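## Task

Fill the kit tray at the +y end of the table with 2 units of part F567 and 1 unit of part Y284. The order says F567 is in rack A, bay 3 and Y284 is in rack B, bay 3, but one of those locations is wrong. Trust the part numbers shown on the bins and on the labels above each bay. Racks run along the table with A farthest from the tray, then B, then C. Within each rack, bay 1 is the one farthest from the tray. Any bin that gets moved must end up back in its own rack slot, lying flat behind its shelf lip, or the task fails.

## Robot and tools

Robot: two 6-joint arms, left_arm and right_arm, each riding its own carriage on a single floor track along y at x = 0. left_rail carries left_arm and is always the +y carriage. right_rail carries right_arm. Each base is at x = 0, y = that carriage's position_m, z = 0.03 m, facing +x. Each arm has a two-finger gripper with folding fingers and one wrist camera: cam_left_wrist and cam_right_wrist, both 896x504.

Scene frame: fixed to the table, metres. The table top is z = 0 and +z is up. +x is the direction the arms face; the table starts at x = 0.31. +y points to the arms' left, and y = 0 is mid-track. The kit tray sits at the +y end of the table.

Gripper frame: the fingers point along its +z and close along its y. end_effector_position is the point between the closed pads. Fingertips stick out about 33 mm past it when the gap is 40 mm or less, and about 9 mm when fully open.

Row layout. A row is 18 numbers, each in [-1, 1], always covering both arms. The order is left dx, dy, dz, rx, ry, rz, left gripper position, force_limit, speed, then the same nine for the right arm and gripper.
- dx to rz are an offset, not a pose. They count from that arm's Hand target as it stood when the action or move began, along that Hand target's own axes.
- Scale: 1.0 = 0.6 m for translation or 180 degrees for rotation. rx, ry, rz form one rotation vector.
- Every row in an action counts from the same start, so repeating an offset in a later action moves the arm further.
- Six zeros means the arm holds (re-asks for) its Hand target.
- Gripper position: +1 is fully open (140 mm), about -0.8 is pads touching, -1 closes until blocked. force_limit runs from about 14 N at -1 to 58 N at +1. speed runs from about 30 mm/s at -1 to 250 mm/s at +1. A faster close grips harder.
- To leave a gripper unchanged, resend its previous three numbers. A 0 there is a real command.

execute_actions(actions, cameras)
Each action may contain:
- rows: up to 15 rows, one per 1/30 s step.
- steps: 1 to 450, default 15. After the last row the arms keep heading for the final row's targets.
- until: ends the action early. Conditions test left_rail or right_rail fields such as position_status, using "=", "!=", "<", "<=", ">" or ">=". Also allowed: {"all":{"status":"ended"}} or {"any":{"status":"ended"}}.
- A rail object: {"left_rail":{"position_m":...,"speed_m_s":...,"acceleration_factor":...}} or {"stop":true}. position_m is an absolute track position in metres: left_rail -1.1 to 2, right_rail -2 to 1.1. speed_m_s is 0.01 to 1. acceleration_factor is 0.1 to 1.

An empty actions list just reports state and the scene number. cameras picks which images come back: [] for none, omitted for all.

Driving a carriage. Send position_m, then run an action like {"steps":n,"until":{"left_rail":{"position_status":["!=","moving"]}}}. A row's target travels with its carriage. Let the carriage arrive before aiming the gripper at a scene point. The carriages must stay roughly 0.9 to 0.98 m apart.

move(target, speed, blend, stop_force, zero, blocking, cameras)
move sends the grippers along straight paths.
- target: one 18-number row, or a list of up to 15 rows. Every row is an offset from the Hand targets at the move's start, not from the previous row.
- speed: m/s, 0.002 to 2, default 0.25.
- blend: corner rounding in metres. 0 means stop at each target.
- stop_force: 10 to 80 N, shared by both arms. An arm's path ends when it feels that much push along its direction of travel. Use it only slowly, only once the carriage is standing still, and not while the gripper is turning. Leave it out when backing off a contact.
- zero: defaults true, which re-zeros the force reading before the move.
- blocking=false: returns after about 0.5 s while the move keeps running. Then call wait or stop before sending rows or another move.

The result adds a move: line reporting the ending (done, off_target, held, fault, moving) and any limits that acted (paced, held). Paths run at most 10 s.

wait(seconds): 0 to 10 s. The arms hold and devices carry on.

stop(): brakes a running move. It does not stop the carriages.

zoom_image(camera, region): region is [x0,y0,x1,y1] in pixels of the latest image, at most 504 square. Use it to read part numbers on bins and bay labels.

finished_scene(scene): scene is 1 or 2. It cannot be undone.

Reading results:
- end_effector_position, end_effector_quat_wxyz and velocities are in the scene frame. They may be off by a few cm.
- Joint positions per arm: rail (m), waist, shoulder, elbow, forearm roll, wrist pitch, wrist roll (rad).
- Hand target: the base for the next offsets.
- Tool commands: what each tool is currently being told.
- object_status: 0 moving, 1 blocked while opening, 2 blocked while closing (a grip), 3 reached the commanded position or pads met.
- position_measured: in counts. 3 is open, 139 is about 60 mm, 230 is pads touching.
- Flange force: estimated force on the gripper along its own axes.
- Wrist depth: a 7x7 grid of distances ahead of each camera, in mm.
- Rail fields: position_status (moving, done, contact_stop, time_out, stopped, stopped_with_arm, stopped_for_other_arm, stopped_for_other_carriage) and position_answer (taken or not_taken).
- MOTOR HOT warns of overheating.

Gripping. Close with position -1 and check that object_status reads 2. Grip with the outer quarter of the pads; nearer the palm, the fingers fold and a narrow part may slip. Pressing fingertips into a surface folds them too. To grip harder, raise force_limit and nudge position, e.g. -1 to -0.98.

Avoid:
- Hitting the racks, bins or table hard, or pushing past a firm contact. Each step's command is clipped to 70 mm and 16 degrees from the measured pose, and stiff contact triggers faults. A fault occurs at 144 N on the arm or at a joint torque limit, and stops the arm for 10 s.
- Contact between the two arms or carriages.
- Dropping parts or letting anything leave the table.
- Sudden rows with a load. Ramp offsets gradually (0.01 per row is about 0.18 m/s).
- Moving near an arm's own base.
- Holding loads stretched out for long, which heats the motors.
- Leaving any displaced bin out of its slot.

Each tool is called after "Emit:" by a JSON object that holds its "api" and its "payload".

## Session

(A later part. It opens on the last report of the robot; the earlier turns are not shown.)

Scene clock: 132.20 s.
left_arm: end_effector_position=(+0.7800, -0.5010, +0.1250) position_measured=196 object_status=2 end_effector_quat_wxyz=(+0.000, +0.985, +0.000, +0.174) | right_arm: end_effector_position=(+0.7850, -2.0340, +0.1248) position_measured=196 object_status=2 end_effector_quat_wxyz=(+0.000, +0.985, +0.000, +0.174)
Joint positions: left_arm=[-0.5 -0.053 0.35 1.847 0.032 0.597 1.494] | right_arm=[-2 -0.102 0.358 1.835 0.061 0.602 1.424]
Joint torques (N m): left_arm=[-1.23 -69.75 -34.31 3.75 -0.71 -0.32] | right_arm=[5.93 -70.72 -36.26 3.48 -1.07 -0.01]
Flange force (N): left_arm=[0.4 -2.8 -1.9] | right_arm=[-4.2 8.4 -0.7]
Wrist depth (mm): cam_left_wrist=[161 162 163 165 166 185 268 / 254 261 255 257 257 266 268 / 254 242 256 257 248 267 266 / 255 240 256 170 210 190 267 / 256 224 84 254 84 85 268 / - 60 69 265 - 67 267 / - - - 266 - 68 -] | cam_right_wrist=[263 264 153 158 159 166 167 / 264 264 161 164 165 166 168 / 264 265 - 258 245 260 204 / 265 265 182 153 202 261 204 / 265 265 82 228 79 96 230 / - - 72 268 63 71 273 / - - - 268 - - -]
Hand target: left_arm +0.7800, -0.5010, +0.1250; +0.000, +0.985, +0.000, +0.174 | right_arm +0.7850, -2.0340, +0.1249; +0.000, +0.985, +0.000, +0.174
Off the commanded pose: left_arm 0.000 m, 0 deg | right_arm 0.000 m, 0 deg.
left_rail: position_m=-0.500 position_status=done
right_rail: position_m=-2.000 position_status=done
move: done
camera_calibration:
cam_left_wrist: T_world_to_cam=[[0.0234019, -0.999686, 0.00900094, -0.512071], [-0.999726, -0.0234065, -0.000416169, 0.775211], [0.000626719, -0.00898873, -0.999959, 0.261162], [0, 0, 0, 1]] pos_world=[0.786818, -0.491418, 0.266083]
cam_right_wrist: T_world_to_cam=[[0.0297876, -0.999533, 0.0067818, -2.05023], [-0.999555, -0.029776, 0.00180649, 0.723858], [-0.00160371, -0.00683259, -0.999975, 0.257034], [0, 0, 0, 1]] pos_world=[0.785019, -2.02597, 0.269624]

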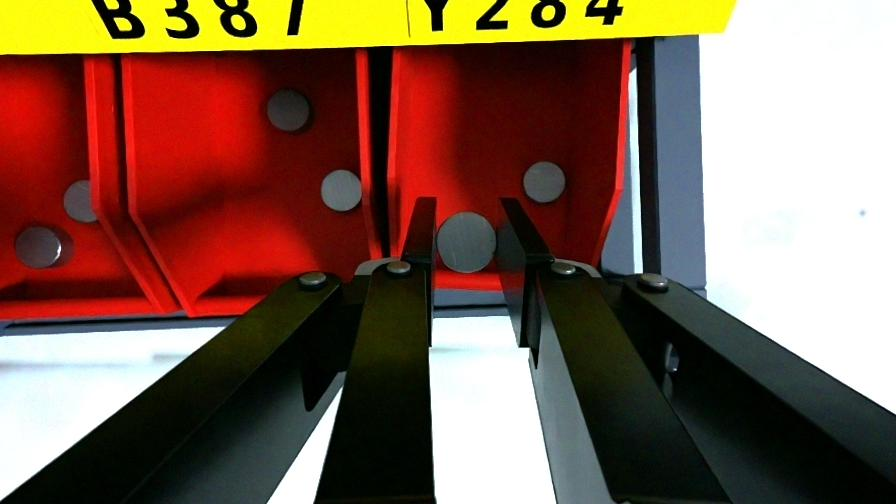

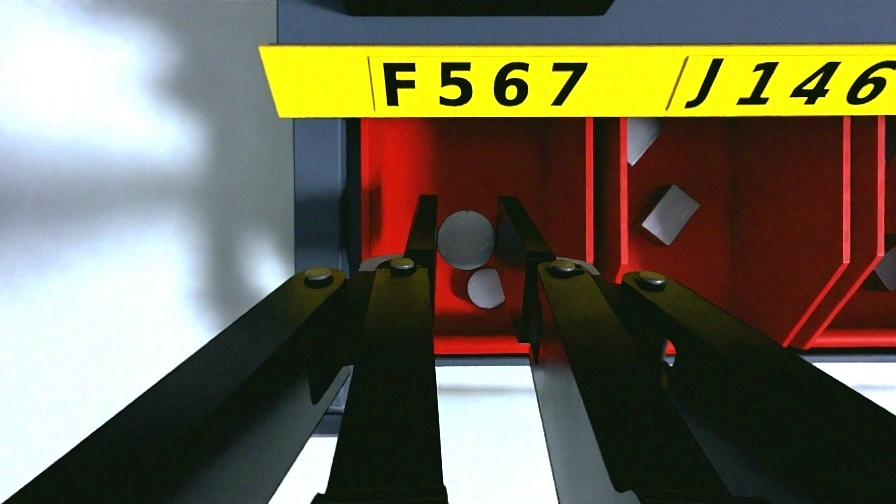

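Emit:
{"api": "move", "payload": {"target": [-0.1508,-0.0017,-0.3653,0,0,0,-1,-0.1,-1,-0.1587,-0.0567,-0.3682,0,0,0,-1,-0.1,-1], "speed": 0.25, "cameras": []}}

Emit:
{"api": "execute_actions", "payload": {"actions": [{"left_rail":{"position_m":2.0},"right_rail":{"position_m":0.4},"steps":300,"until":{"all":{"status":"ended"}}}]}}

Scene clock: 147.60 s.
left_arm: end_effector_position=(+0.6200, -0.5000, +0.2999) position_measured=196 object_status=2 end_effector_quat_wxyz=(+0.000, +0.985, +0.000, +0.174) | right_arm: end_effector_position=(+0.6200, -2.0000, +0.2998) position_measured=196 object_status=2 end_effector_quat_wxyz=(+0.000, +0.985, +0.000, +0.174)
Joint positions: left_arm=[-0.5 -0.068 -0.033 1.95 0.03 0.877 1.487] | right_arm=[-2 -0.068 -0.033 1.951 0.03 0.876 1.487]
Joint torques (N m): left_arm=[-1.34 -38.07 -39.87 4.41 -0.79 -0.29] | right_arm=[5.49 -38.45 -41.52 4.1 -1.03 0.04]
Flange force (N): left_arm=[2.6 -3.7 0.7] | right_arm=[-1.3 10.9 2.6]
Wrist depth (mm): cam_left_wrist=[435 415 425 424 436 437 441 / 435 419 425 423 437 436 439 / 433 431 437 438 437 443 442 / 434 434 434 170 436 442 439 / 435 - 84 440 84 87 435 / - 60 69 439 - 67 441 / - - - - - 68 -] | cam_right_wrist=[432 432 438 427 420 404 373 / 437 438 439 427 426 403 402 / 435 432 438 440 - 452 443 / 434 434 450 153 441 442 449 / 436 438 82 443 79 96 450 / - - 72 - 63 71 448 / - - - - - - -]
Hand target: left_arm +0.6200, -0.4999, +0.3001; +0.000, +0.985, +0.000, +0.174 | right_arm +0.6200, -2.0000, +0.3000; +0.000, +0.985, +0.000, +0.174
Off the commanded pose: left_arm 0.000 m, 0 deg | right_arm 0.000 m, 0 deg.
left_rail: position_m=-0.500 position_status=done
right_rail: position_m=-2.000 position_status=done
move: done
No camera images: "cameras" was empty.

Scene clock: 151.23 s.
left_arm: end_effector_position=(+0.6200, +2.0000, +0.3001) position_measured=196 object_status=2 end_effector_quat_wxyz=(+0.000, +0.985, +0.000, +0.174) | right_arm: end_effector_position=(+0.6200, +0.4000, +0.3000) position_measured=196 object_status=2 end_effector_quat_wxyz=(+0.000, +0.985, +0.000, +0.174) end_effector_velocity=(+0.000, +0.001, +0.000) end_effector_angular_velocity=(+0.000, +0.001, +0.000)
Joint positions: left_arm=[2 -0.068 -0.033 1.95 0.03 0.877 1.487] | right_arm=[0.4 -0.068 -0.033 1.95 0.03 0.876 1.487]
Joint velocities: left_arm=[within noise] | right_arm=[0.001 0 0 0.001 0 0 -0.001]
Joint torques (N m): left_arm=[-1.23 -37.56 -39.79 4.37 -0.73 -0.28] | right_arm=[5.83 -36.92 -41.39 4.11 -1.02 0.03]
Flange force (N): left_arm=[2.3 -3.4 -0.6] | right_arm=[-3.5 11.5 0.8]
Wrist depth (mm): cam_left_wrist=[433 434 434 437 433 444 440 / 433 435 432 432 439 439 441 / 431 437 432 433 435 443 441 / 432 433 431 170 437 438 442 / 435 - 84 405 84 88 438 / - 60 69 439 - 67 439 / - - - - - 68 -] | cam_right_wrist=[434 436 438 434 437 445 445 / 437 436 449 438 442 444 448 / 430 442 439 429 441 443 450 / 431 438 439 153 119 442 459 / 433 440 82 445 79 - 449 / - - 72 441 63 71 447 / - - - - - - -]
Hand target: left_arm +0.6200, +2.0000, +0.3001; +0.000, +0.985, +0.000, +0.174 | right_arm +0.6200, +0.4000, +0.3000; +0.000, +0.985, +0.000, +0.174
Tool commands: left_gripper/position=-1.0 left_gripper/force_limit=-0.1 left_gripper/speed=-1.0 right_gripper/position=-1.0 right_gripper/force_limit=-0.1 right_gripper/speed=-1.0
Off the commanded pose: left_arm 0.000 m, 0 deg | right_arm 0.000 m, 0 deg.
left_rail: position_m=2.000 position_status=done
right_rail: position_m=0.400 position_status=done
camera_calibration:
cam_left_wrist: T_world_to_cam=[[0.0234016, -0.999686, 0.00900328, 1.99021], [-0.999726, -0.0234072, -0.000516136, 0.67391], [0.000726715, -0.00898873, -0.999959, 0.458673], [0, 0, 0, 1]] pos_world=[0.626818, 2.00948, 0.441083]
cam_right_wrist: T_world_to_cam=[[0.029787, -0.999533, 0.00678479, 0.386357], [-0.999555, -0.0297761, 0.00170653, 0.631134], [-0.00150371, -0.00683261, -0.999976, 0.448433], [0, 0, 0, 1]] pos_world=[0.620019, 0.408033, 0.444724]

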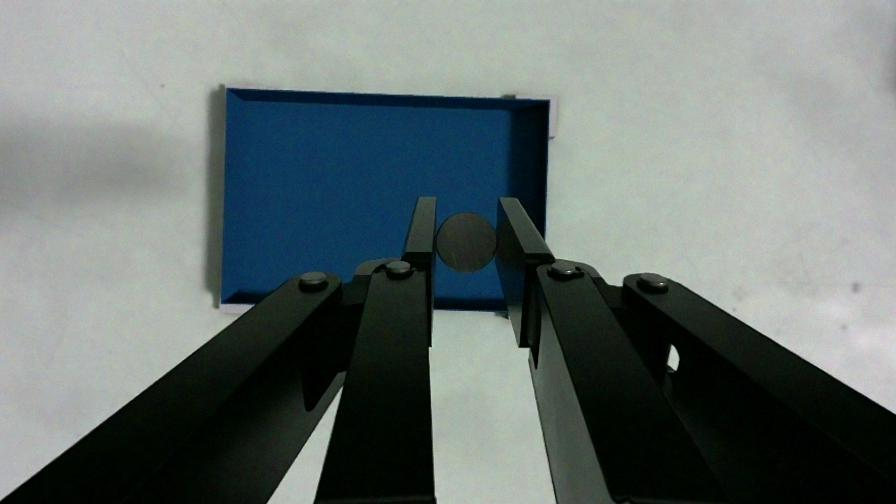

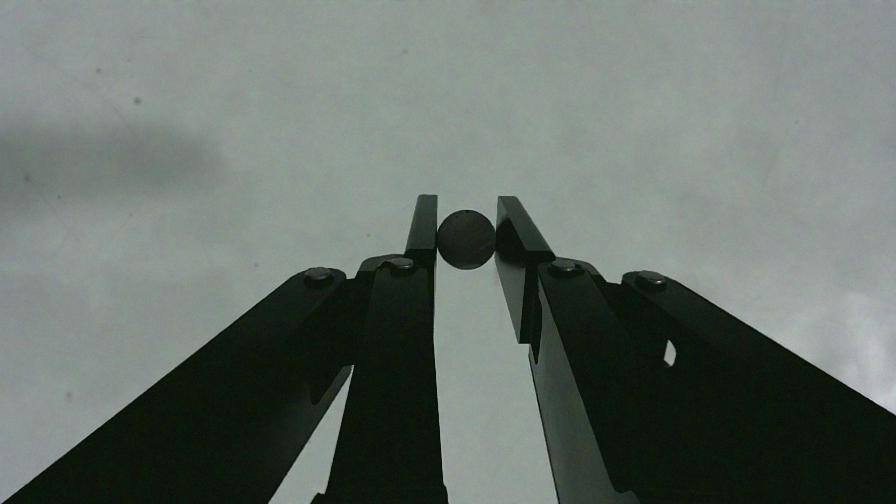

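Emit:
{"api": "move", "payload": {"target": [[-0.0471,-0.15,0.373,0,0,0,-1,-0.1,-1,-0.1254,0,0.3446,0,0,0,-1,-0.1,-1],[-0.0679,-0.15,0.4302,0,0,0,-1,-0.1,-1,-0.1485,0,0.408,0,0,0,-1,-0.1,-1]], "speed": [0.2,0.04]}}

Scene clock: 165.37 s.
left_arm: end_effector_position=(+0.6700, +2.0901, +0.0436) position_measured=196 object_status=2 end_effector_quat_wxyz=(+0.000, +0.985, +0.000, +0.174) | right_arm: end_effector_position=(+0.6200, +0.4000, +0.0395) position_measured=196 object_status=2 end_effector_quat_wxyz=(+0.000, +0.985, +0.000, +0.174)
Joint positions: left_arm=[2 0.099 0.311 2.101 -0.091 0.384 1.748] | right_arm=[0.4 -0.068 0.245 2.209 0.07 0.34 1.441]
Joint torques (N m): left_arm=[-1.61 -59.82 -27.91 3.03 -0.69 -0.32] | right_arm=[5.37 -52.39 -28.36 2.75 -1.05 0.05]
Flange force (N): left_arm=[-0.1 -4.3 -1.5] | right_arm=[-2.4 10.7 -0.6]
Wrist depth (mm): cam_left_wrist=[184 183 184 183 184 184 185 / 185 184 184 184 185 185 185 / 184 183 183 183 184 185 185 / 184 183 183 170 134 185 186 / 184 174 84 184 84 87 186 / - 60 69 185 - 67 184 / - - - 185 - 68 -] | cam_right_wrist=[180 181 182 182 183 183 185 / 180 181 182 182 183 184 184 / 181 181 182 182 184 184 185 / 181 181 183 153 183 184 185 / 181 181 82 183 79 96 185 / - - 72 183 63 71 - / - - - 184 - - -]
Hand target: left_arm +0.6700, +2.0901, +0.0436; +0.000, +0.985, +0.000, +0.174 | right_arm +0.6200, +0.4000, +0.0394; +0.000, +0.985, +0.000, +0.174
Off the commanded pose: left_arm 0.000 m, 0 deg | right_arm 0.000 m, 0 deg.
left_rail: position_m=2.000 position_status=done
right_rail: position_m=0.400 position_status=done
move: done
camera_calibration:
cam_left_wrist: T_world_to_cam=[[0.0234016, -0.999686, 0.00900328, 2.08142], [-0.999726, -0.0234072, -0.000516136, 0.725873], [0.000726715, -0.00898873, -0.999959, 0.202957], [0, 0, 0, 1]] pos_world=[0.676818, 2.09958, 0.184583]
cam_right_wrist: T_world_to_cam=[[0.0297876, -0.999533, 0.00678777, 0.388223], [-0.999555, -0.0297774, 0.00160659, 0.6316], [-0.00140372, -0.00683261, -0.999976, 0.187878], [0, 0, 0, 1]] pos_world=[0.620019, 0.408133, 0.184224]

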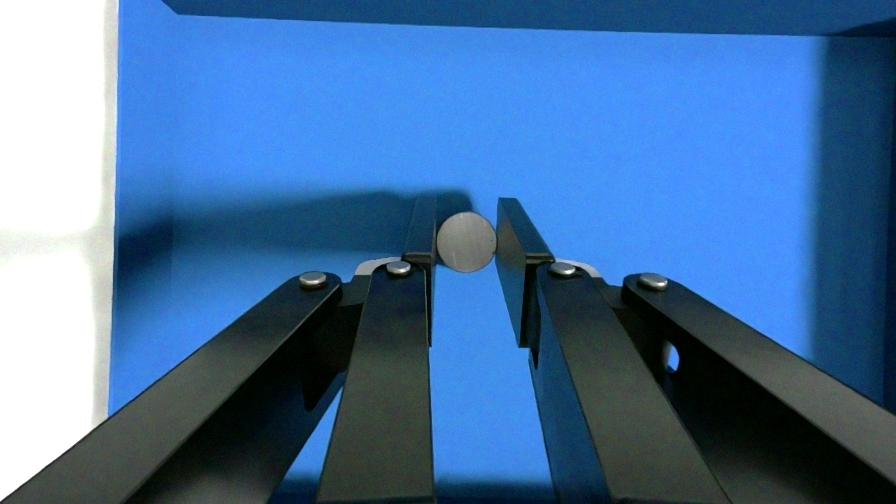

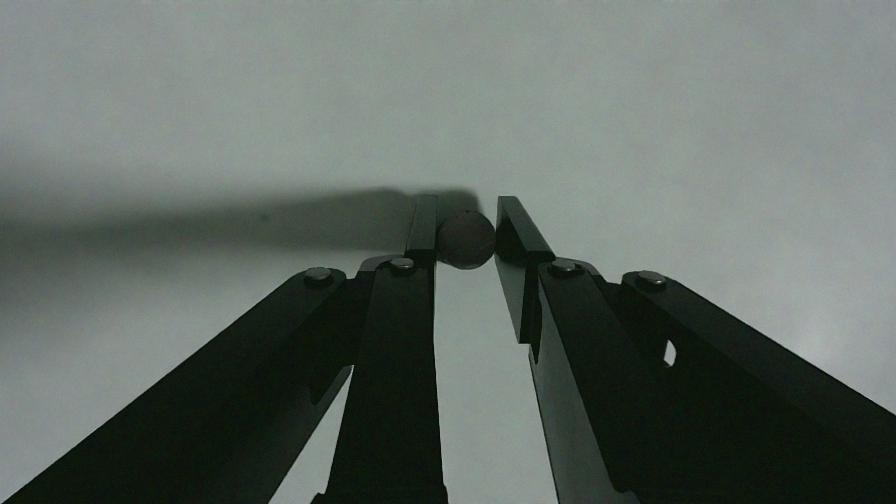

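Emit:
{"api": "move", "payload": {"target": [[-0.002,0,0.0055,0,0,0,-1,-0.1,-1,0,0,0,0,0,0,-1,-0.1,-1],[-0.002,0,0.0055,0,0,0,-0.41,-0.1,-1,0,0,0,0,0,0,-0.41,-0.1,-1],[0.0285,0,-0.0783,0,0,0,-0.41,-0.1,-1,0.0285,0,-0.0783,0,0,0,-0.41,-0.1,-1],[0.0679,0.15,-0.4302,0,0,0,-0.41,-0.1,-1,0.1482,0,-0.4072,0,0,0,-0.41,-0.1,-1]], "speed": [0.04,0.04,0.08,0.3], "blend": [0,0,0.01,0]}}

Scene clock: 174.93 s.
left_arm: end_effector_position=(+0.6200, +2.0001, +0.3000) position_measured=181 object_status=3 end_effector_quat_wxyz=(+0.000, +0.985, +0.000, +0.174) | right_arm: end_effector_position=(+0.6200, +0.4000, +0.2995) position_measured=181 object_status=3 end_effector_quat_wxyz=(+0.000, +0.985, +0.000, +0.174)
Joint positions: left_arm=[2 -0.068 -0.033 1.95 0.03 0.877 1.487] | right_arm=[0.4 -0.068 -0.033 1.951 0.03 0.875 1.487]
Joint torques (N m): left_arm=[-1.68 -37.09 -39.51 4.44 -0.67 -0.3] | right_arm=[5.54 -36.7 -41.45 4.05 -0.93 -0.01]
Flange force (N): left_arm=[2.2 -4.4 -0.9] | right_arm=[-3.8 10.8 0.6]
Wrist depth (mm): cam_left_wrist=[430 434 433 434 438 438 438 / 431 431 434 433 439 441 438 / 431 436 436 437 442 439 439 / 430 434 436 434 142 435 441 / 435 - 87 443 84 80 438 / - 63 63 438 - - 68 / - 66 - 438 - - -] | cam_right_wrist=[434 445 438 438 438 442 436 / 438 433 438 438 439 443 446 / 439 436 436 440 444 444 450 / 432 435 438 441 141 444 456 / 435 77 87 440 79 95 449 / - - - 443 - 75 - / - - - 444 - - -]
Hand target: left_arm +0.6200, +2.0000, +0.3001; +0.000, +0.985, +0.000, +0.174 | right_arm +0.6200, +0.4000, +0.2994; +0.000, +0.985, +0.000, +0.174
Off the commanded pose: left_arm 0.000 m, 0 deg | right_arm 0.000 m, 0 deg.
left_rail: position_m=2.000 position_status=done
right_rail: position_m=0.400 position_status=done
move: done
camera_calibration:
cam_left_wrist: T_world_to_cam=[[0.0234025, -0.999686, 0.00900094, 1.99031], [-0.999726, -0.0234072, -0.000416165, 0.673868], [0.000626721, -0.00898873, -0.999959, 0.458736], [0, 0, 0, 1]] pos_world=[0.626818, 2.00958, 0.441083]
cam_right_wrist: T_world_to_cam=[[0.0298875, -0.99953, 0.0067868, 0.386399], [-0.999552, -0.0298773, 0.00160786, 0.631121], [-0.00140433, -0.00683182, -0.999976, 0.447872], [0, 0, 0, 1]] pos_world=[0.619919, 0.408133, 0.444224]

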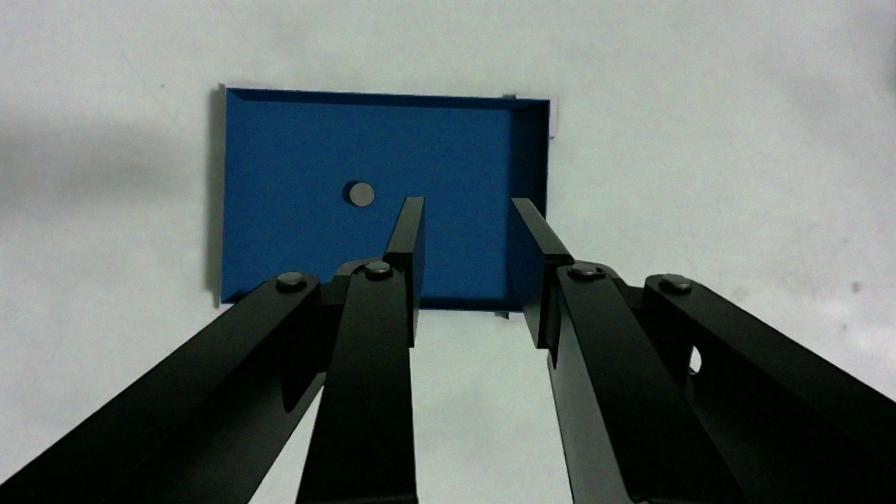

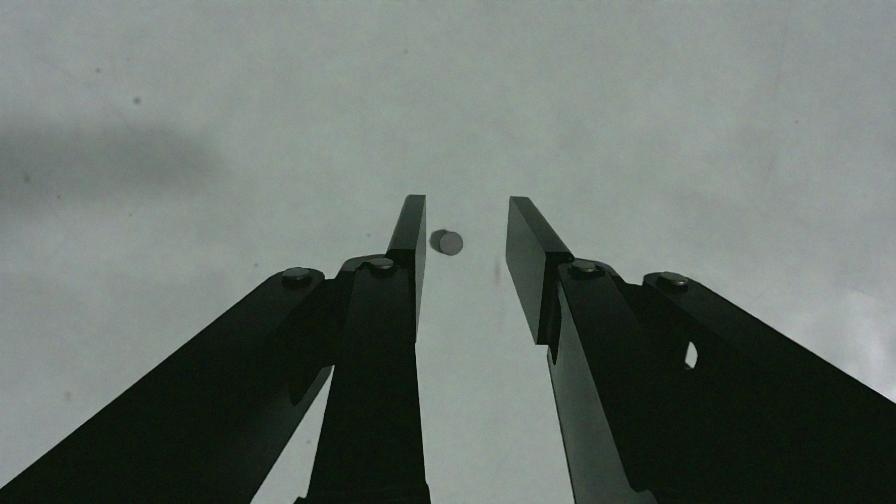

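Emit:
{"api": "execute_actions", "payload": {"actions": [{"left_rail":{"position_m":0.4},"right_rail":{"position_m":-2.0},"steps":300,"until":{"all":{"status":"ended"}}}], "cameras": []}}

Emit:
{"api": "move", "payload": {"target": [-0.1026,-0.0017,0.2819,0,0,0,-0.41,-0.1,-1,0.0875,0.0842,0.3688,0,0,0,-0.41,-0.1,-1], "speed": 0.25}}

Scene clock: 184.07 s.
left_arm: end_effector_position=(+0.6200, +0.4000, +0.3001) position_measured=181 object_status=3 end_effector_quat_wxyz=(+0.000, +0.985, +0.000, +0.174) | right_arm: end_effector_position=(+0.6200, -1.9999, +0.2994) position_measured=181 object_status=3 end_effector_quat_wxyz=(+0.000, +0.985, +0.000, +0.174)
Joint positions: left_arm=[0.4 -0.068 -0.033 1.95 0.03 0.877 1.487] | right_arm=[-2 -0.068 -0.033 1.951 0.03 0.875 1.487]
Joint torques (N m): left_arm=[-1.38 -37.21 -39.63 4.35 -0.69 -0.31] | right_arm=[5.82 -37.12 -41.37 4.06 -1.02 0.04]
Flange force (N): left_arm=[1.6 -3.9 -1.0] | right_arm=[-3.0 11.4 1.1]
Wrist depth (mm): cam_left_wrist=[432 433 435 437 438 435 439 / 435 435 434 436 439 432 431 / 431 435 439 439 432 439 438 / 434 431 432 437 141 437 440 / 433 - 87 439 84 80 437 / - 63 63 441 - - 68 / - 66 - 437 - - -] | cam_right_wrist=[427 434 436 435 432 377 354 / 433 433 438 427 432 406 383 / 440 435 438 436 439 441 444 / 434 437 436 131 143 452 445 / 439 77 88 445 79 94 447 / - - - 447 - 75 - / - - - 439 - - -]
Hand target: left_arm +0.6200, +0.4001, +0.3001; +0.000, +0.985, +0.000, +0.174 | right_arm +0.6200, -1.9999, +0.2994; +0.000, +0.985, +0.000, +0.174
Tool commands: left_gripper/position=-0.41 left_gripper/force_limit=-0.1 left_gripper/speed=-1.0 right_gripper/position=-0.41 right_gripper/force_limit=-0.1 right_gripper/speed=-1.0
Off the commanded pose: left_arm 0.000 m, 0 deg | right_arm 0.000 m, 0 deg.
left_rail: position_m=0.400 position_status=done
right_rail: position_m=-2.000 position_status=done
No camera images: "cameras" was empty.

Scene clock: 185.40 s.
left_arm: end_effector_position=(+0.6200, +0.4011, +0.1201) position_measured=181 object_status=3 end_effector_quat_wxyz=(+0.000, +0.985, +0.000, +0.174) | right_arm: end_effector_position=(+0.7450, -2.0505, +0.1095) position_measured=181 object_status=3 end_effector_quat_wxyz=(+0.000, +0.985, +0.000, +0.174)
Joint positions: left_arm=[0.4 -0.066 0.132 2.15 0.046 0.512 1.469] | right_arm=[-2 -0.134 0.321 1.924 0.087 0.552 1.37]
Joint torques (N m): left_arm=[-1.41 -46.38 -31.99 3.56 -0.71 -0.33] | right_arm=[6.2 -64.62 -34.62 3.48 -1.02 0]
Flange force (N): left_arm=[1.8 -4.1 -0.8] | right_arm=[-4.5 9.3 -2.5]
Wrist depth (mm): cam_left_wrist=[259 259 260 260 260 262 262 / 258 260 260 262 262 261 263 / 260 260 259 260 261 262 262 / 259 259 260 261 142 263 264 / 259 260 87 261 84 80 262 / - 63 63 263 - - 68 / - 66 - 262 - - -] | cam_right_wrist=[249 249 200 242 229 244 185 / 249 250 241 244 235 244 186 / 249 251 199 243 229 229 206 / 250 250 167 234 199 231 247 / 250 77 88 253 79 95 256 / - - - 254 - 75 - / - - - 254 - - -]
Hand target: left_arm +0.6200, +0.4011, +0.1201; +0.000, +0.985, +0.000, +0.174 | right_arm +0.7450, -2.0505, +0.1095; +0.000, +0.985, +0.000, +0.174
Off the commanded pose: left_arm 0.000 m, 0 deg | right_arm 0.000 m, 0 deg.
left_rail: position_m=0.400 position_status=done
right_rail: position_m=-2.000 position_status=done
move: done
camera_calibration:
cam_left_wrist: T_world_to_cam=[[0.023401, -0.999686, 0.00900328, 0.393434], [-0.999726, -0.0234066, -0.00051614, 0.636391], [0.000726714, -0.00898873, -0.999959, 0.264408], [0, 0, 0, 1]] pos_world=[0.626818, 0.410582, 0.261183]
cam_right_wrist: T_world_to_cam=[[0.0297863, -0.999533, 0.00678778, -2.06543], [-0.999555, -0.0297761, 0.00160657, 0.683462], [-0.00140371, -0.00683262, -0.999976, 0.241408], [0, 0, 0, 1]] pos_world=[0.745019, -2.04247, 0.254324]

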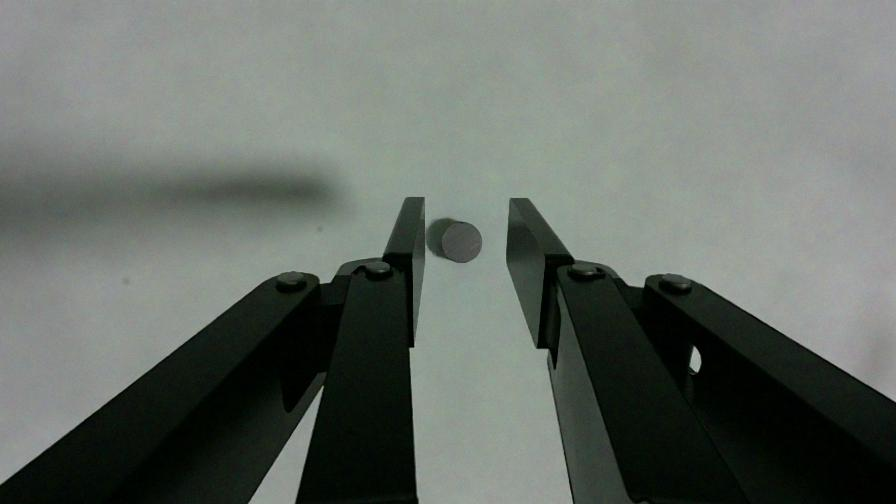

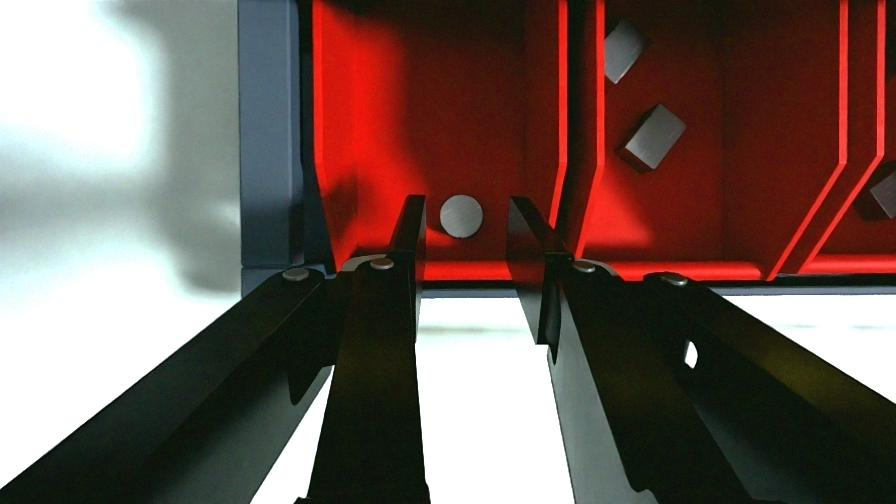

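Emit:
{"api": "move", "payload": {"target": [[-0.0576,0.0022,0.1191,0,0,0,-0.41,-0.1,-1,-0.0144,-0.0003,0.1029,0,0,0,-0.41,-0.1,-1],[-0.0576,0.0022,0.1191,0,0,0,-1,-0.1,-1,-0.0144,-0.0003,0.1029,0,0,0,-1,-0.1,-1],[-0.0001,0.0022,0.0005,0,0,0,-1,-0.1,-1,-0.0001,-0.0003,0.0005,0,0,0,-1,-0.1,-1],[0.1026,0.0018,-0.2819,0,0,0,-1,-0.1,-1,-0.0875,-0.0842,-0.3688,0,0,0,-1,-0.1,-1]], "speed": [0.06,0.06,0.06,0.25], "blend": [0,0,0.01,0]}}

Scene clock: 205.83 s.
left_arm: end_effector_position=(+0.6200, +0.4000, +0.3001) position_measured=231 object_status=3 end_effector_quat_wxyz=(+0.000, +0.985, +0.000, +0.174) | right_arm: end_effector_position=(+0.6200, -2.0000, +0.2994) position_measured=196 object_status=2 end_effector_quat_wxyz=(+0.000, +0.985, +0.000, +0.174)
Joint positions: left_arm=[0.4 -0.068 -0.034 1.95 0.03 0.877 1.487] | right_arm=[-2 -0.068 -0.033 1.951 0.03 0.875 1.487]
Joint torques (N m): left_arm=[-1.17 -37.51 -39.67 4.35 -0.7 -0.32] | right_arm=[5.99 -37.4 -41.49 4.05 -1.08 0.02]
Flange force (N): left_arm=[2.2 -3.4 -0.1] | right_arm=[-2.8 11.9 1.2]
Wrist depth (mm): cam_left_wrist=[432 439 435 432 438 439 434 / 435 433 434 437 437 441 436 / 433 432 435 437 435 440 441 / 433 435 435 109 436 439 440 / 419 431 78 79 84 435 437 / 435 - - - - 70 441 / - - - - - 69 -] | cam_right_wrist=[432 433 435 427 428 409 373 / 436 436 437 431 434 409 382 / 435 438 438 455 441 441 444 / 430 422 - 153 442 445 438 / 436 73 83 442 79 96 449 / - - 72 441 63 71 449 / - - - - - - -]
Hand target: left_arm +0.6200, +0.4000, +0.3001; +0.000, +0.985, +0.000, +0.174 | right_arm +0.6200, -2.0000, +0.2994; +0.000, +0.985, +0.000, +0.174
Off the commanded pose: left_arm 0.000 m, 0 deg | right_arm 0.000 m, 0 deg.
left_rail: position_m=0.400 position_status=done
right_rail: position_m=-2.000 position_status=done
move: done
camera_calibration:
cam_left_wrist: T_world_to_cam=[[0.023402, -0.999685, 0.00910324, 0.390669], [-0.999726, -0.0234076, -0.000513796, 0.636458], [0.000726719, -0.00908872, -0.999958, 0.444331], [0, 0, 0, 1]] pos_world=[0.626818, 0.409482, 0.441083]
cam_right_wrist: T_world_to_cam=[[0.0297876, -0.999533, 0.0067818, -2.01242], [-0.999555, -0.029776, 0.00180649, 0.559631], [-0.00160371, -0.00683259, -0.999975, 0.431498], [0, 0, 0, 1]] pos_world=[0.620019, -1.99187, 0.444124]

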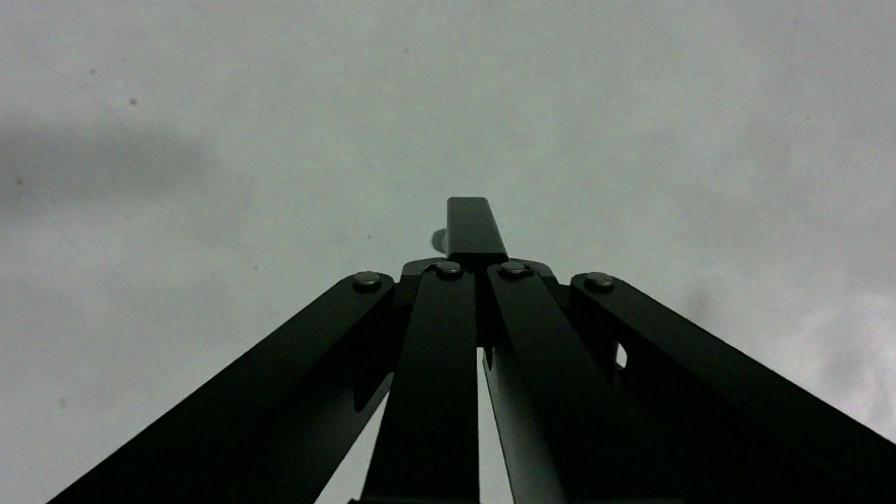

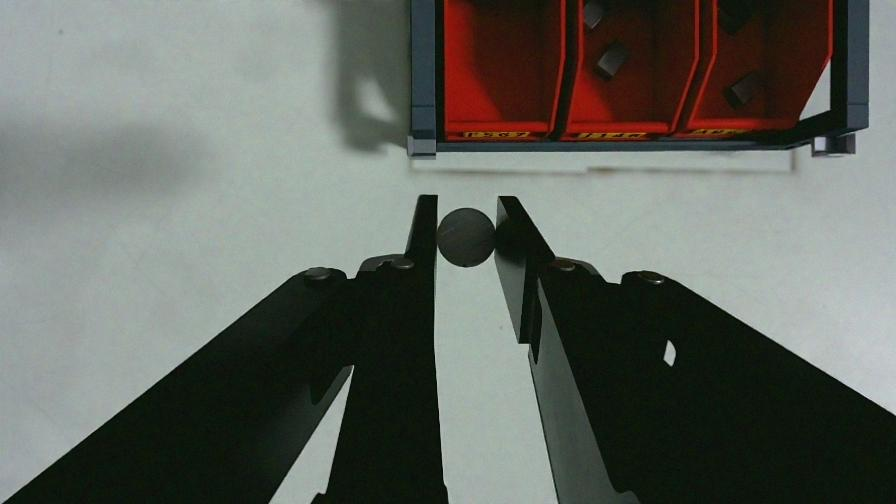

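Emit:
{"api": "move", "payload": {"target": [-0.1026,-0.0017,0.2819,0,0,0,-0.35,-0.1,1,0,0,0,0,0,0,-1,-0.1,-1], "speed": 0.2}}

Scene clock: 215.33 s.
left_arm: end_effector_position=(+0.6200, +0.4010, +0.1201) position_measured=173 object_status=3 end_effector_quat_wxyz=(+0.000, +0.985, +0.000, +0.174) | right_arm: end_effector_position=(+0.6200, -2.0000, +0.2994) position_measured=196 object_status=2 end_effector_quat_wxyz=(+0.000, +0.985, +0.000, +0.174)
Joint positions: left_arm=[0.4 -0.066 0.132 2.15 0.046 0.512 1.468] | right_arm=[-2 -0.068 -0.033 1.951 0.03 0.875 1.487]
Joint torques (N m): left_arm=[-1.36 -46.52 -31.98 3.53 -0.71 -0.29] | right_arm=[5.58 -37.42 -41.55 4.1 -1.05 -0.04]
Flange force (N): left_arm=[2.0 -3.9 -0.8] | right_arm=[-3.0 10.5 1.4]
Wrist depth (mm): cam_left_wrist=[259 259 260 259 261 262 263 / 259 260 260 262 262 263 262 / 260 260 259 260 261 262 264 / 260 260 260 260 156 264 263 / 260 - 85 262 85 87 264 / - 63 63 262 - 70 68 / - 64 - 264 - - 64] | cam_right_wrist=[434 434 438 425 430 373 364 / 435 434 436 434 434 437 395 / 435 434 439 427 - 443 445 / 434 436 438 173 120 442 445 / 435 434 82 444 79 - 446 / - - 72 - 63 71 - / - - - - - - -]
Hand target: left_arm +0.6200, +0.4010, +0.1201; +0.000, +0.985, +0.000, +0.174 | right_arm +0.6200, -2.0000, +0.2994; +0.000, +0.985, +0.000, +0.174
Off the commanded pose: left_arm 0.000 m, 0 deg | right_arm 0.000 m, 0 deg.
left_rail: position_m=0.400 position_status=done
right_rail: position_m=-2.000 position_status=done
move: done
camera_calibration:
cam_left_wrist: T_world_to_cam=[[0.023401, -0.999686, 0.00900328, 0.393434], [-0.999726, -0.0234066, -0.00051614, 0.636391], [0.000726714, -0.00898873, -0.999959, 0.264408], [0, 0, 0, 1]] pos_world=[0.626818, 0.410582, 0.261183]
cam_right_wrist: T_world_to_cam=[[0.029787, -0.999533, 0.00678479, -2.01242], [-0.999555, -0.0297761, 0.00170653, 0.559675], [-0.00150371, -0.00683261, -0.999976, 0.431536], [0, 0, 0, 1]] pos_world=[0.620019, -1.99187, 0.444224]

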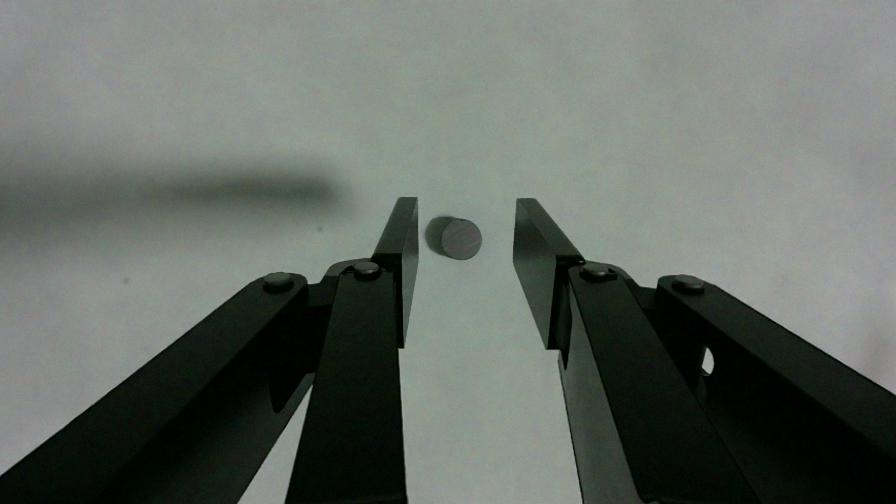

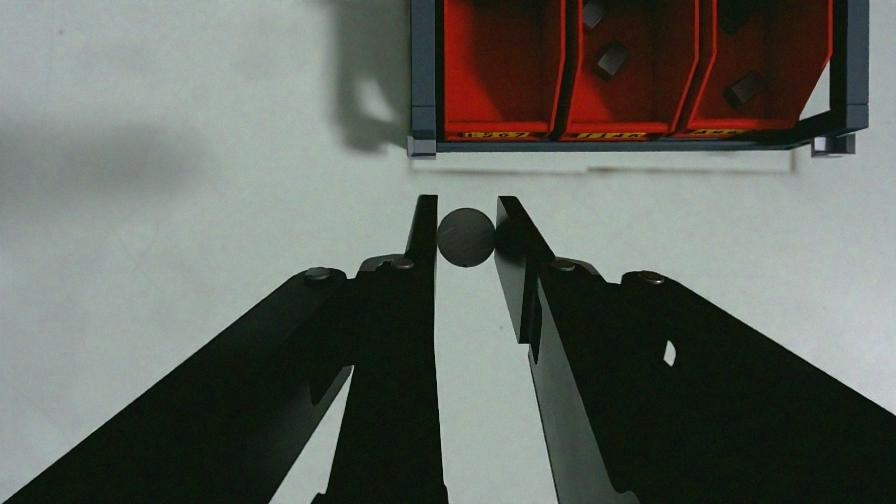

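Emit:
{"api": "move", "payload": {"target": [[-0.0405,0.0022,0.1307,0,0,0,-0.35,-0.1,-1,0,0,0,0,0,0,-1,-0.1,-1],[-0.0405,0.0022,0.1307,0,0,0,-1,-0.1,-1,0,0,0,0,0,0,-1,-0.1,-1],[-0.0001,0.0022,0.0005,0,0,0,-1,-0.1,-1,0,0,0,0,0,0,-1,-0.1,-1],[0.1026,0.0018,-0.2819,0,0,0,-1,-0.1,-1,0,0,0,0,0,0,-1,-0.1,-1]], "speed": [0.06,0.06,0.06,0.25], "blend": [0,0,0.01,0]}}

Scene clock: 226.47 s.
left_arm: end_effector_position=(+0.6200, +0.3999, +0.3001) position_measured=196 object_status=2 end_effector_quat_wxyz=(+0.000, +0.985, +0.000, +0.174) | right_arm: end_effector_position=(+0.6200, -2.0000, +0.2994) position_measured=196 object_status=2 end_effector_quat_wxyz=(+0.000, +0.985, +0.000, +0.174)
Joint positions: left_arm=[0.4 -0.068 -0.034 1.95 0.03 0.877 1.487] | right_arm=[-2 -0.068 -0.033 1.951 0.03 0.875 1.487]
Joint torques (N m): left_arm=[-1.49 -37.56 -39.59 4.36 -0.7 -0.28] | right_arm=[5.92 -37.12 -41.61 4.11 -1.05 -0.04]
Flange force (N): left_arm=[2.5 -3.9 -0.2] | right_arm=[-3.6 11.4 1.1]
Wrist depth (mm): cam_left_wrist=[432 427 439 435 436 439 440 / 437 434 432 435 437 439 438 / 435 433 428 436 436 437 439 / 432 437 439 170 439 439 439 / 431 - 84 437 84 87 439 / - 60 69 437 - 67 441 / - - - - - 68 -] | cam_right_wrist=[434 437 437 428 433 403 349 / 434 435 435 431 432 406 375 / - 439 439 441 442 445 446 / 435 442 440 173 442 447 446 / 434 438 83 - 79 96 447 / - - 72 - 63 71 451 / - - - - - - -]
Hand target: left_arm +0.6200, +0.3999, +0.3001; +0.000, +0.985, +0.000, +0.174 | right_arm +0.6200, -2.0000, +0.2994; +0.000, +0.985, +0.000, +0.174
Off the commanded pose: left_arm 0.000 m, 0 deg | right_arm 0.000 m, 0 deg.
left_rail: position_m=0.400 position_status=done
right_rail: position_m=-2.000 position_status=done
move: done
camera_calibration:
cam_left_wrist: T_world_to_cam=[[0.0234011, -0.999685, 0.00910558, 0.390667], [-0.999726, -0.0234076, -0.000613767, 0.636502], [0.000826713, -0.00908872, -0.999958, 0.444369], [0, 0, 0, 1]] pos_world=[0.626818, 0.409482, 0.441184]
cam_right_wrist: T_world_to_cam=[[0.029787, -0.999533, 0.00678479, -2.01242], [-0.999555, -0.0297761, 0.00170653, 0.559675], [-0.00150371, -0.00683261, -0.999976, 0.431536], [0, 0, 0, 1]] pos_world=[0.620019, -1.99187, 0.444224]

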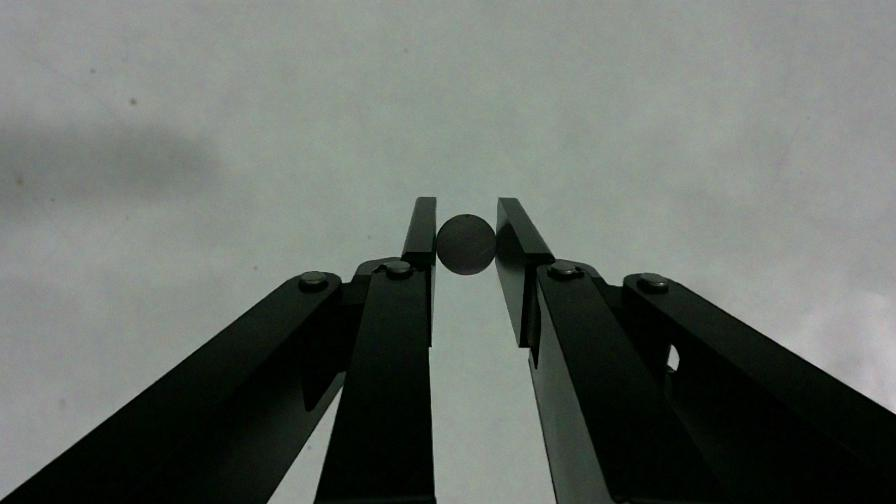

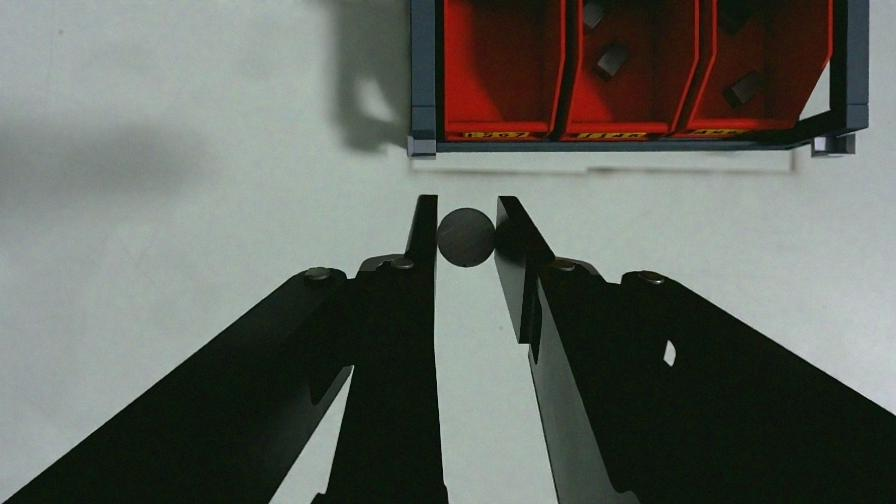

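Emit:
{"api": "execute_actions", "payload": {"actions": [{"left_rail":{"position_m":2.0},"right_rail":{"position_m":0.8},"steps":300,"until":{"all":{"status":"ended"}}}], "cameras": []}}

Emit:
{"api": "move", "payload": {"target": [[-0.0471,-0.05,0.373,0,0,0,-1,-0.1,-1,-0.1251,0,0.3436,0,0,0,-1,-0.1,-1],[-0.0708,-0.05,0.4382,0,0,0,-1,-0.1,-1,-0.1477,0,0.4059,0,0,0,-1,-0.1,-1],[-0.0708,-0.05,0.4382,0,0,0,-0.35,-0.1,-1,-0.1477,0,0.4059,0,0,0,-0.35,-0.1,-1],[-0.0423,-0.05,0.3599,0,0,0,-0.35,-0.1,-1,-0.1191,0,0.3273,0,0,0,-0.35,-0.1,-1],[0.0005,0,0,0,0,0,-0.35,-0.1,-1,0.0005,0,0,0,0,0,-0.35,-0.1,-1]], "speed": [0.2,0.04,0.04,0.08,0.3], "blend": [0.01,0,0,0.01,0]}}

Scene clock: 237.77 s.
left_arm: end_effector_position=(+0.6200, +2.0000, +0.3001) position_measured=196 object_status=2 end_effector_quat_wxyz=(+0.000, +0.985, +0.000, +0.174) | right_arm: end_effector_position=(+0.6200, +0.7999, +0.2995) position_measured=196 object_status=2 end_effector_quat_wxyz=(+0.000, +0.985, +0.000, +0.174)
Joint positions: left_arm=[2 -0.068 -0.033 1.95 0.03 0.877 1.487] | right_arm=[0.8 -0.068 -0.033 1.951 0.03 0.875 1.487]
Joint torques (N m): left_arm=[-1.51 -37.63 -39.79 4.36 -0.77 -0.28] | right_arm=[5.74 -37.23 -41.57 4.11 -1.05 0.02]
Flange force (N): left_arm=[2.4 -3.9 0.0] | right_arm=[-3.4 11.3 1.2]
Wrist depth (mm): cam_left_wrist=[432 435 435 435 439 439 439 / 431 437 432 432 436 439 438 / 434 434 435 437 438 440 442 / 435 432 435 153 439 439 442 / 432 - 84 114 84 87 438 / - 60 69 - - 67 440 / - - - - - 68 -] | cam_right_wrist=[390 434 435 447 439 443 427 / 394 436 438 - 439 444 444 / 433 437 436 437 443 445 - / 435 435 438 173 438 446 445 / 439 436 82 442 79 96 447 / - - 72 441 63 71 447 / - - - - - - -]
Hand target: left_arm +0.6200, +1.9999, +0.3001; +0.000, +0.985, +0.000, +0.174 | right_arm +0.6200, +0.7999, +0.2994; +0.000, +0.985, +0.000, +0.174
Tool commands: left_gripper/position=-1.0 left_gripper/force_limit=-0.1 left_gripper/speed=-1.0 right_gripper/position=-1.0 right_gripper/force_limit=-0.1 right_gripper/speed=-1.0
Off the commanded pose: left_arm 0.000 m, 0 deg | right_arm 0.000 m, 0 deg.
left_rail: position_m=2.000 position_status=done
right_rail: position_m=0.800 position_status=done
No camera images: "cameras" was empty.

Scene clock: 242.77 s.
left_arm: end_effector_position=(+0.6203, +1.9999, +0.3001) position_measured=173 object_status=3 end_effector_quat_wxyz=(+0.000, +0.985, +0.000, +0.174) | right_arm: end_effector_position=(+0.6202, +0.8000, +0.2996) position_measured=173 object_status=3 end_effector_quat_wxyz=(+0.000, +0.985, +0.000, +0.174)
Joint positions: left_arm=[2 -0.068 -0.033 1.95 0.03 0.877 1.487] | right_arm=[0.8 -0.068 -0.033 1.951 0.03 0.876 1.487]
Joint torques (N m): left_arm=[-1.39 -37.2 -39.54 4.36 -0.72 -0.29] | right_arm=[5.7 -36.95 -41.53 4.09 -0.97 0.06]
Flange force (N): left_arm=[2.2 -3.7 -0.9] | right_arm=[-3.7 11.3 0.9]
Wrist depth (mm): cam_left_wrist=[434 433 435 436 440 439 439 / 435 436 432 439 439 435 439 / 439 432 433 431 436 441 441 / 435 435 434 434 156 442 439 / 434 - 85 439 85 87 441 / - 63 63 437 - 70 68 / - 64 - 436 - - 64] | cam_right_wrist=[360 413 434 443 438 439 446 / 409 433 436 443 443 447 445 / 434 443 438 439 - 442 445 / 437 437 442 442 157 441 448 / 433 77 88 443 84 93 447 / - - - 443 - - - / - - - 441 - - -]
Hand target: left_arm +0.6203, +1.9999, +0.3002; +0.000, +0.985, +0.000, +0.174 | right_arm +0.6203, +0.8000, +0.2995; +0.000, +0.985, +0.000, +0.174
Off the commanded pose: left_arm 0.000 m, 0 deg | right_arm 0.000 m, 0 deg.
left_rail: position_m=2.000 position_status=done
right_rail: position_m=0.800 position_status=done
move: done
camera_calibration:
cam_left_wrist: T_world_to_cam=[[0.0234025, -0.999686, 0.00900094, 1.9902], [-0.999726, -0.0234072, -0.000416165, 0.674166], [0.000626721, -0.00898873, -0.999959, 0.458835], [0, 0, 0, 1]] pos_world=[0.627118, 2.00948, 0.441183]
cam_right_wrist: T_world_to_cam=[[0.0297873, -0.999533, 0.00688772, 0.786221], [-0.999555, -0.0297768, 0.00160955, 0.643292], [-0.0014037, -0.0069326, -0.999975, 0.450786], [0, 0, 0, 1]] pos_world=[0.620219, 0.808133, 0.444324]

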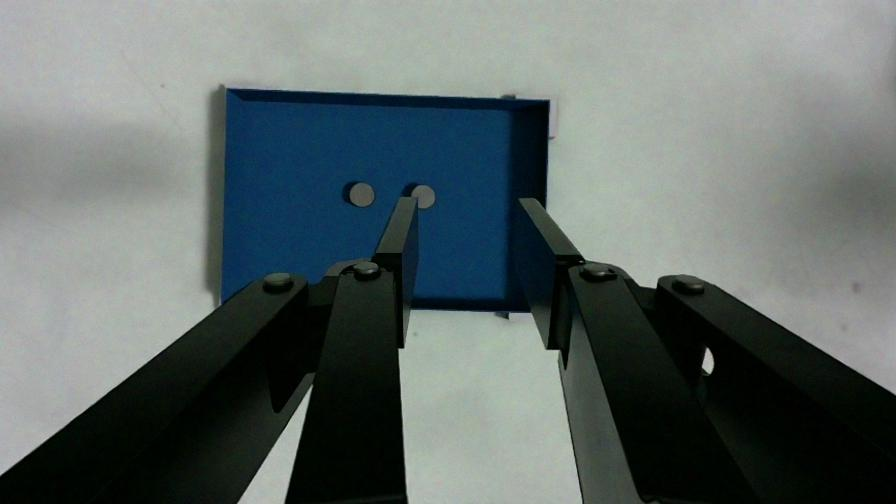

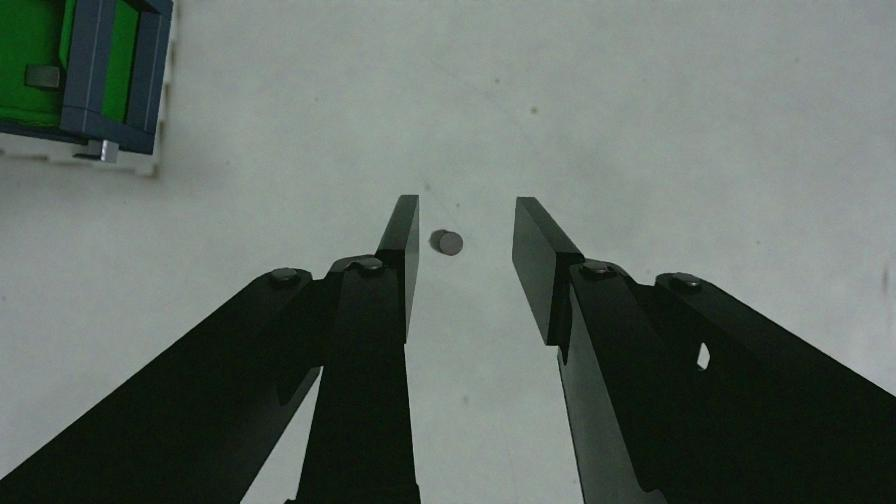

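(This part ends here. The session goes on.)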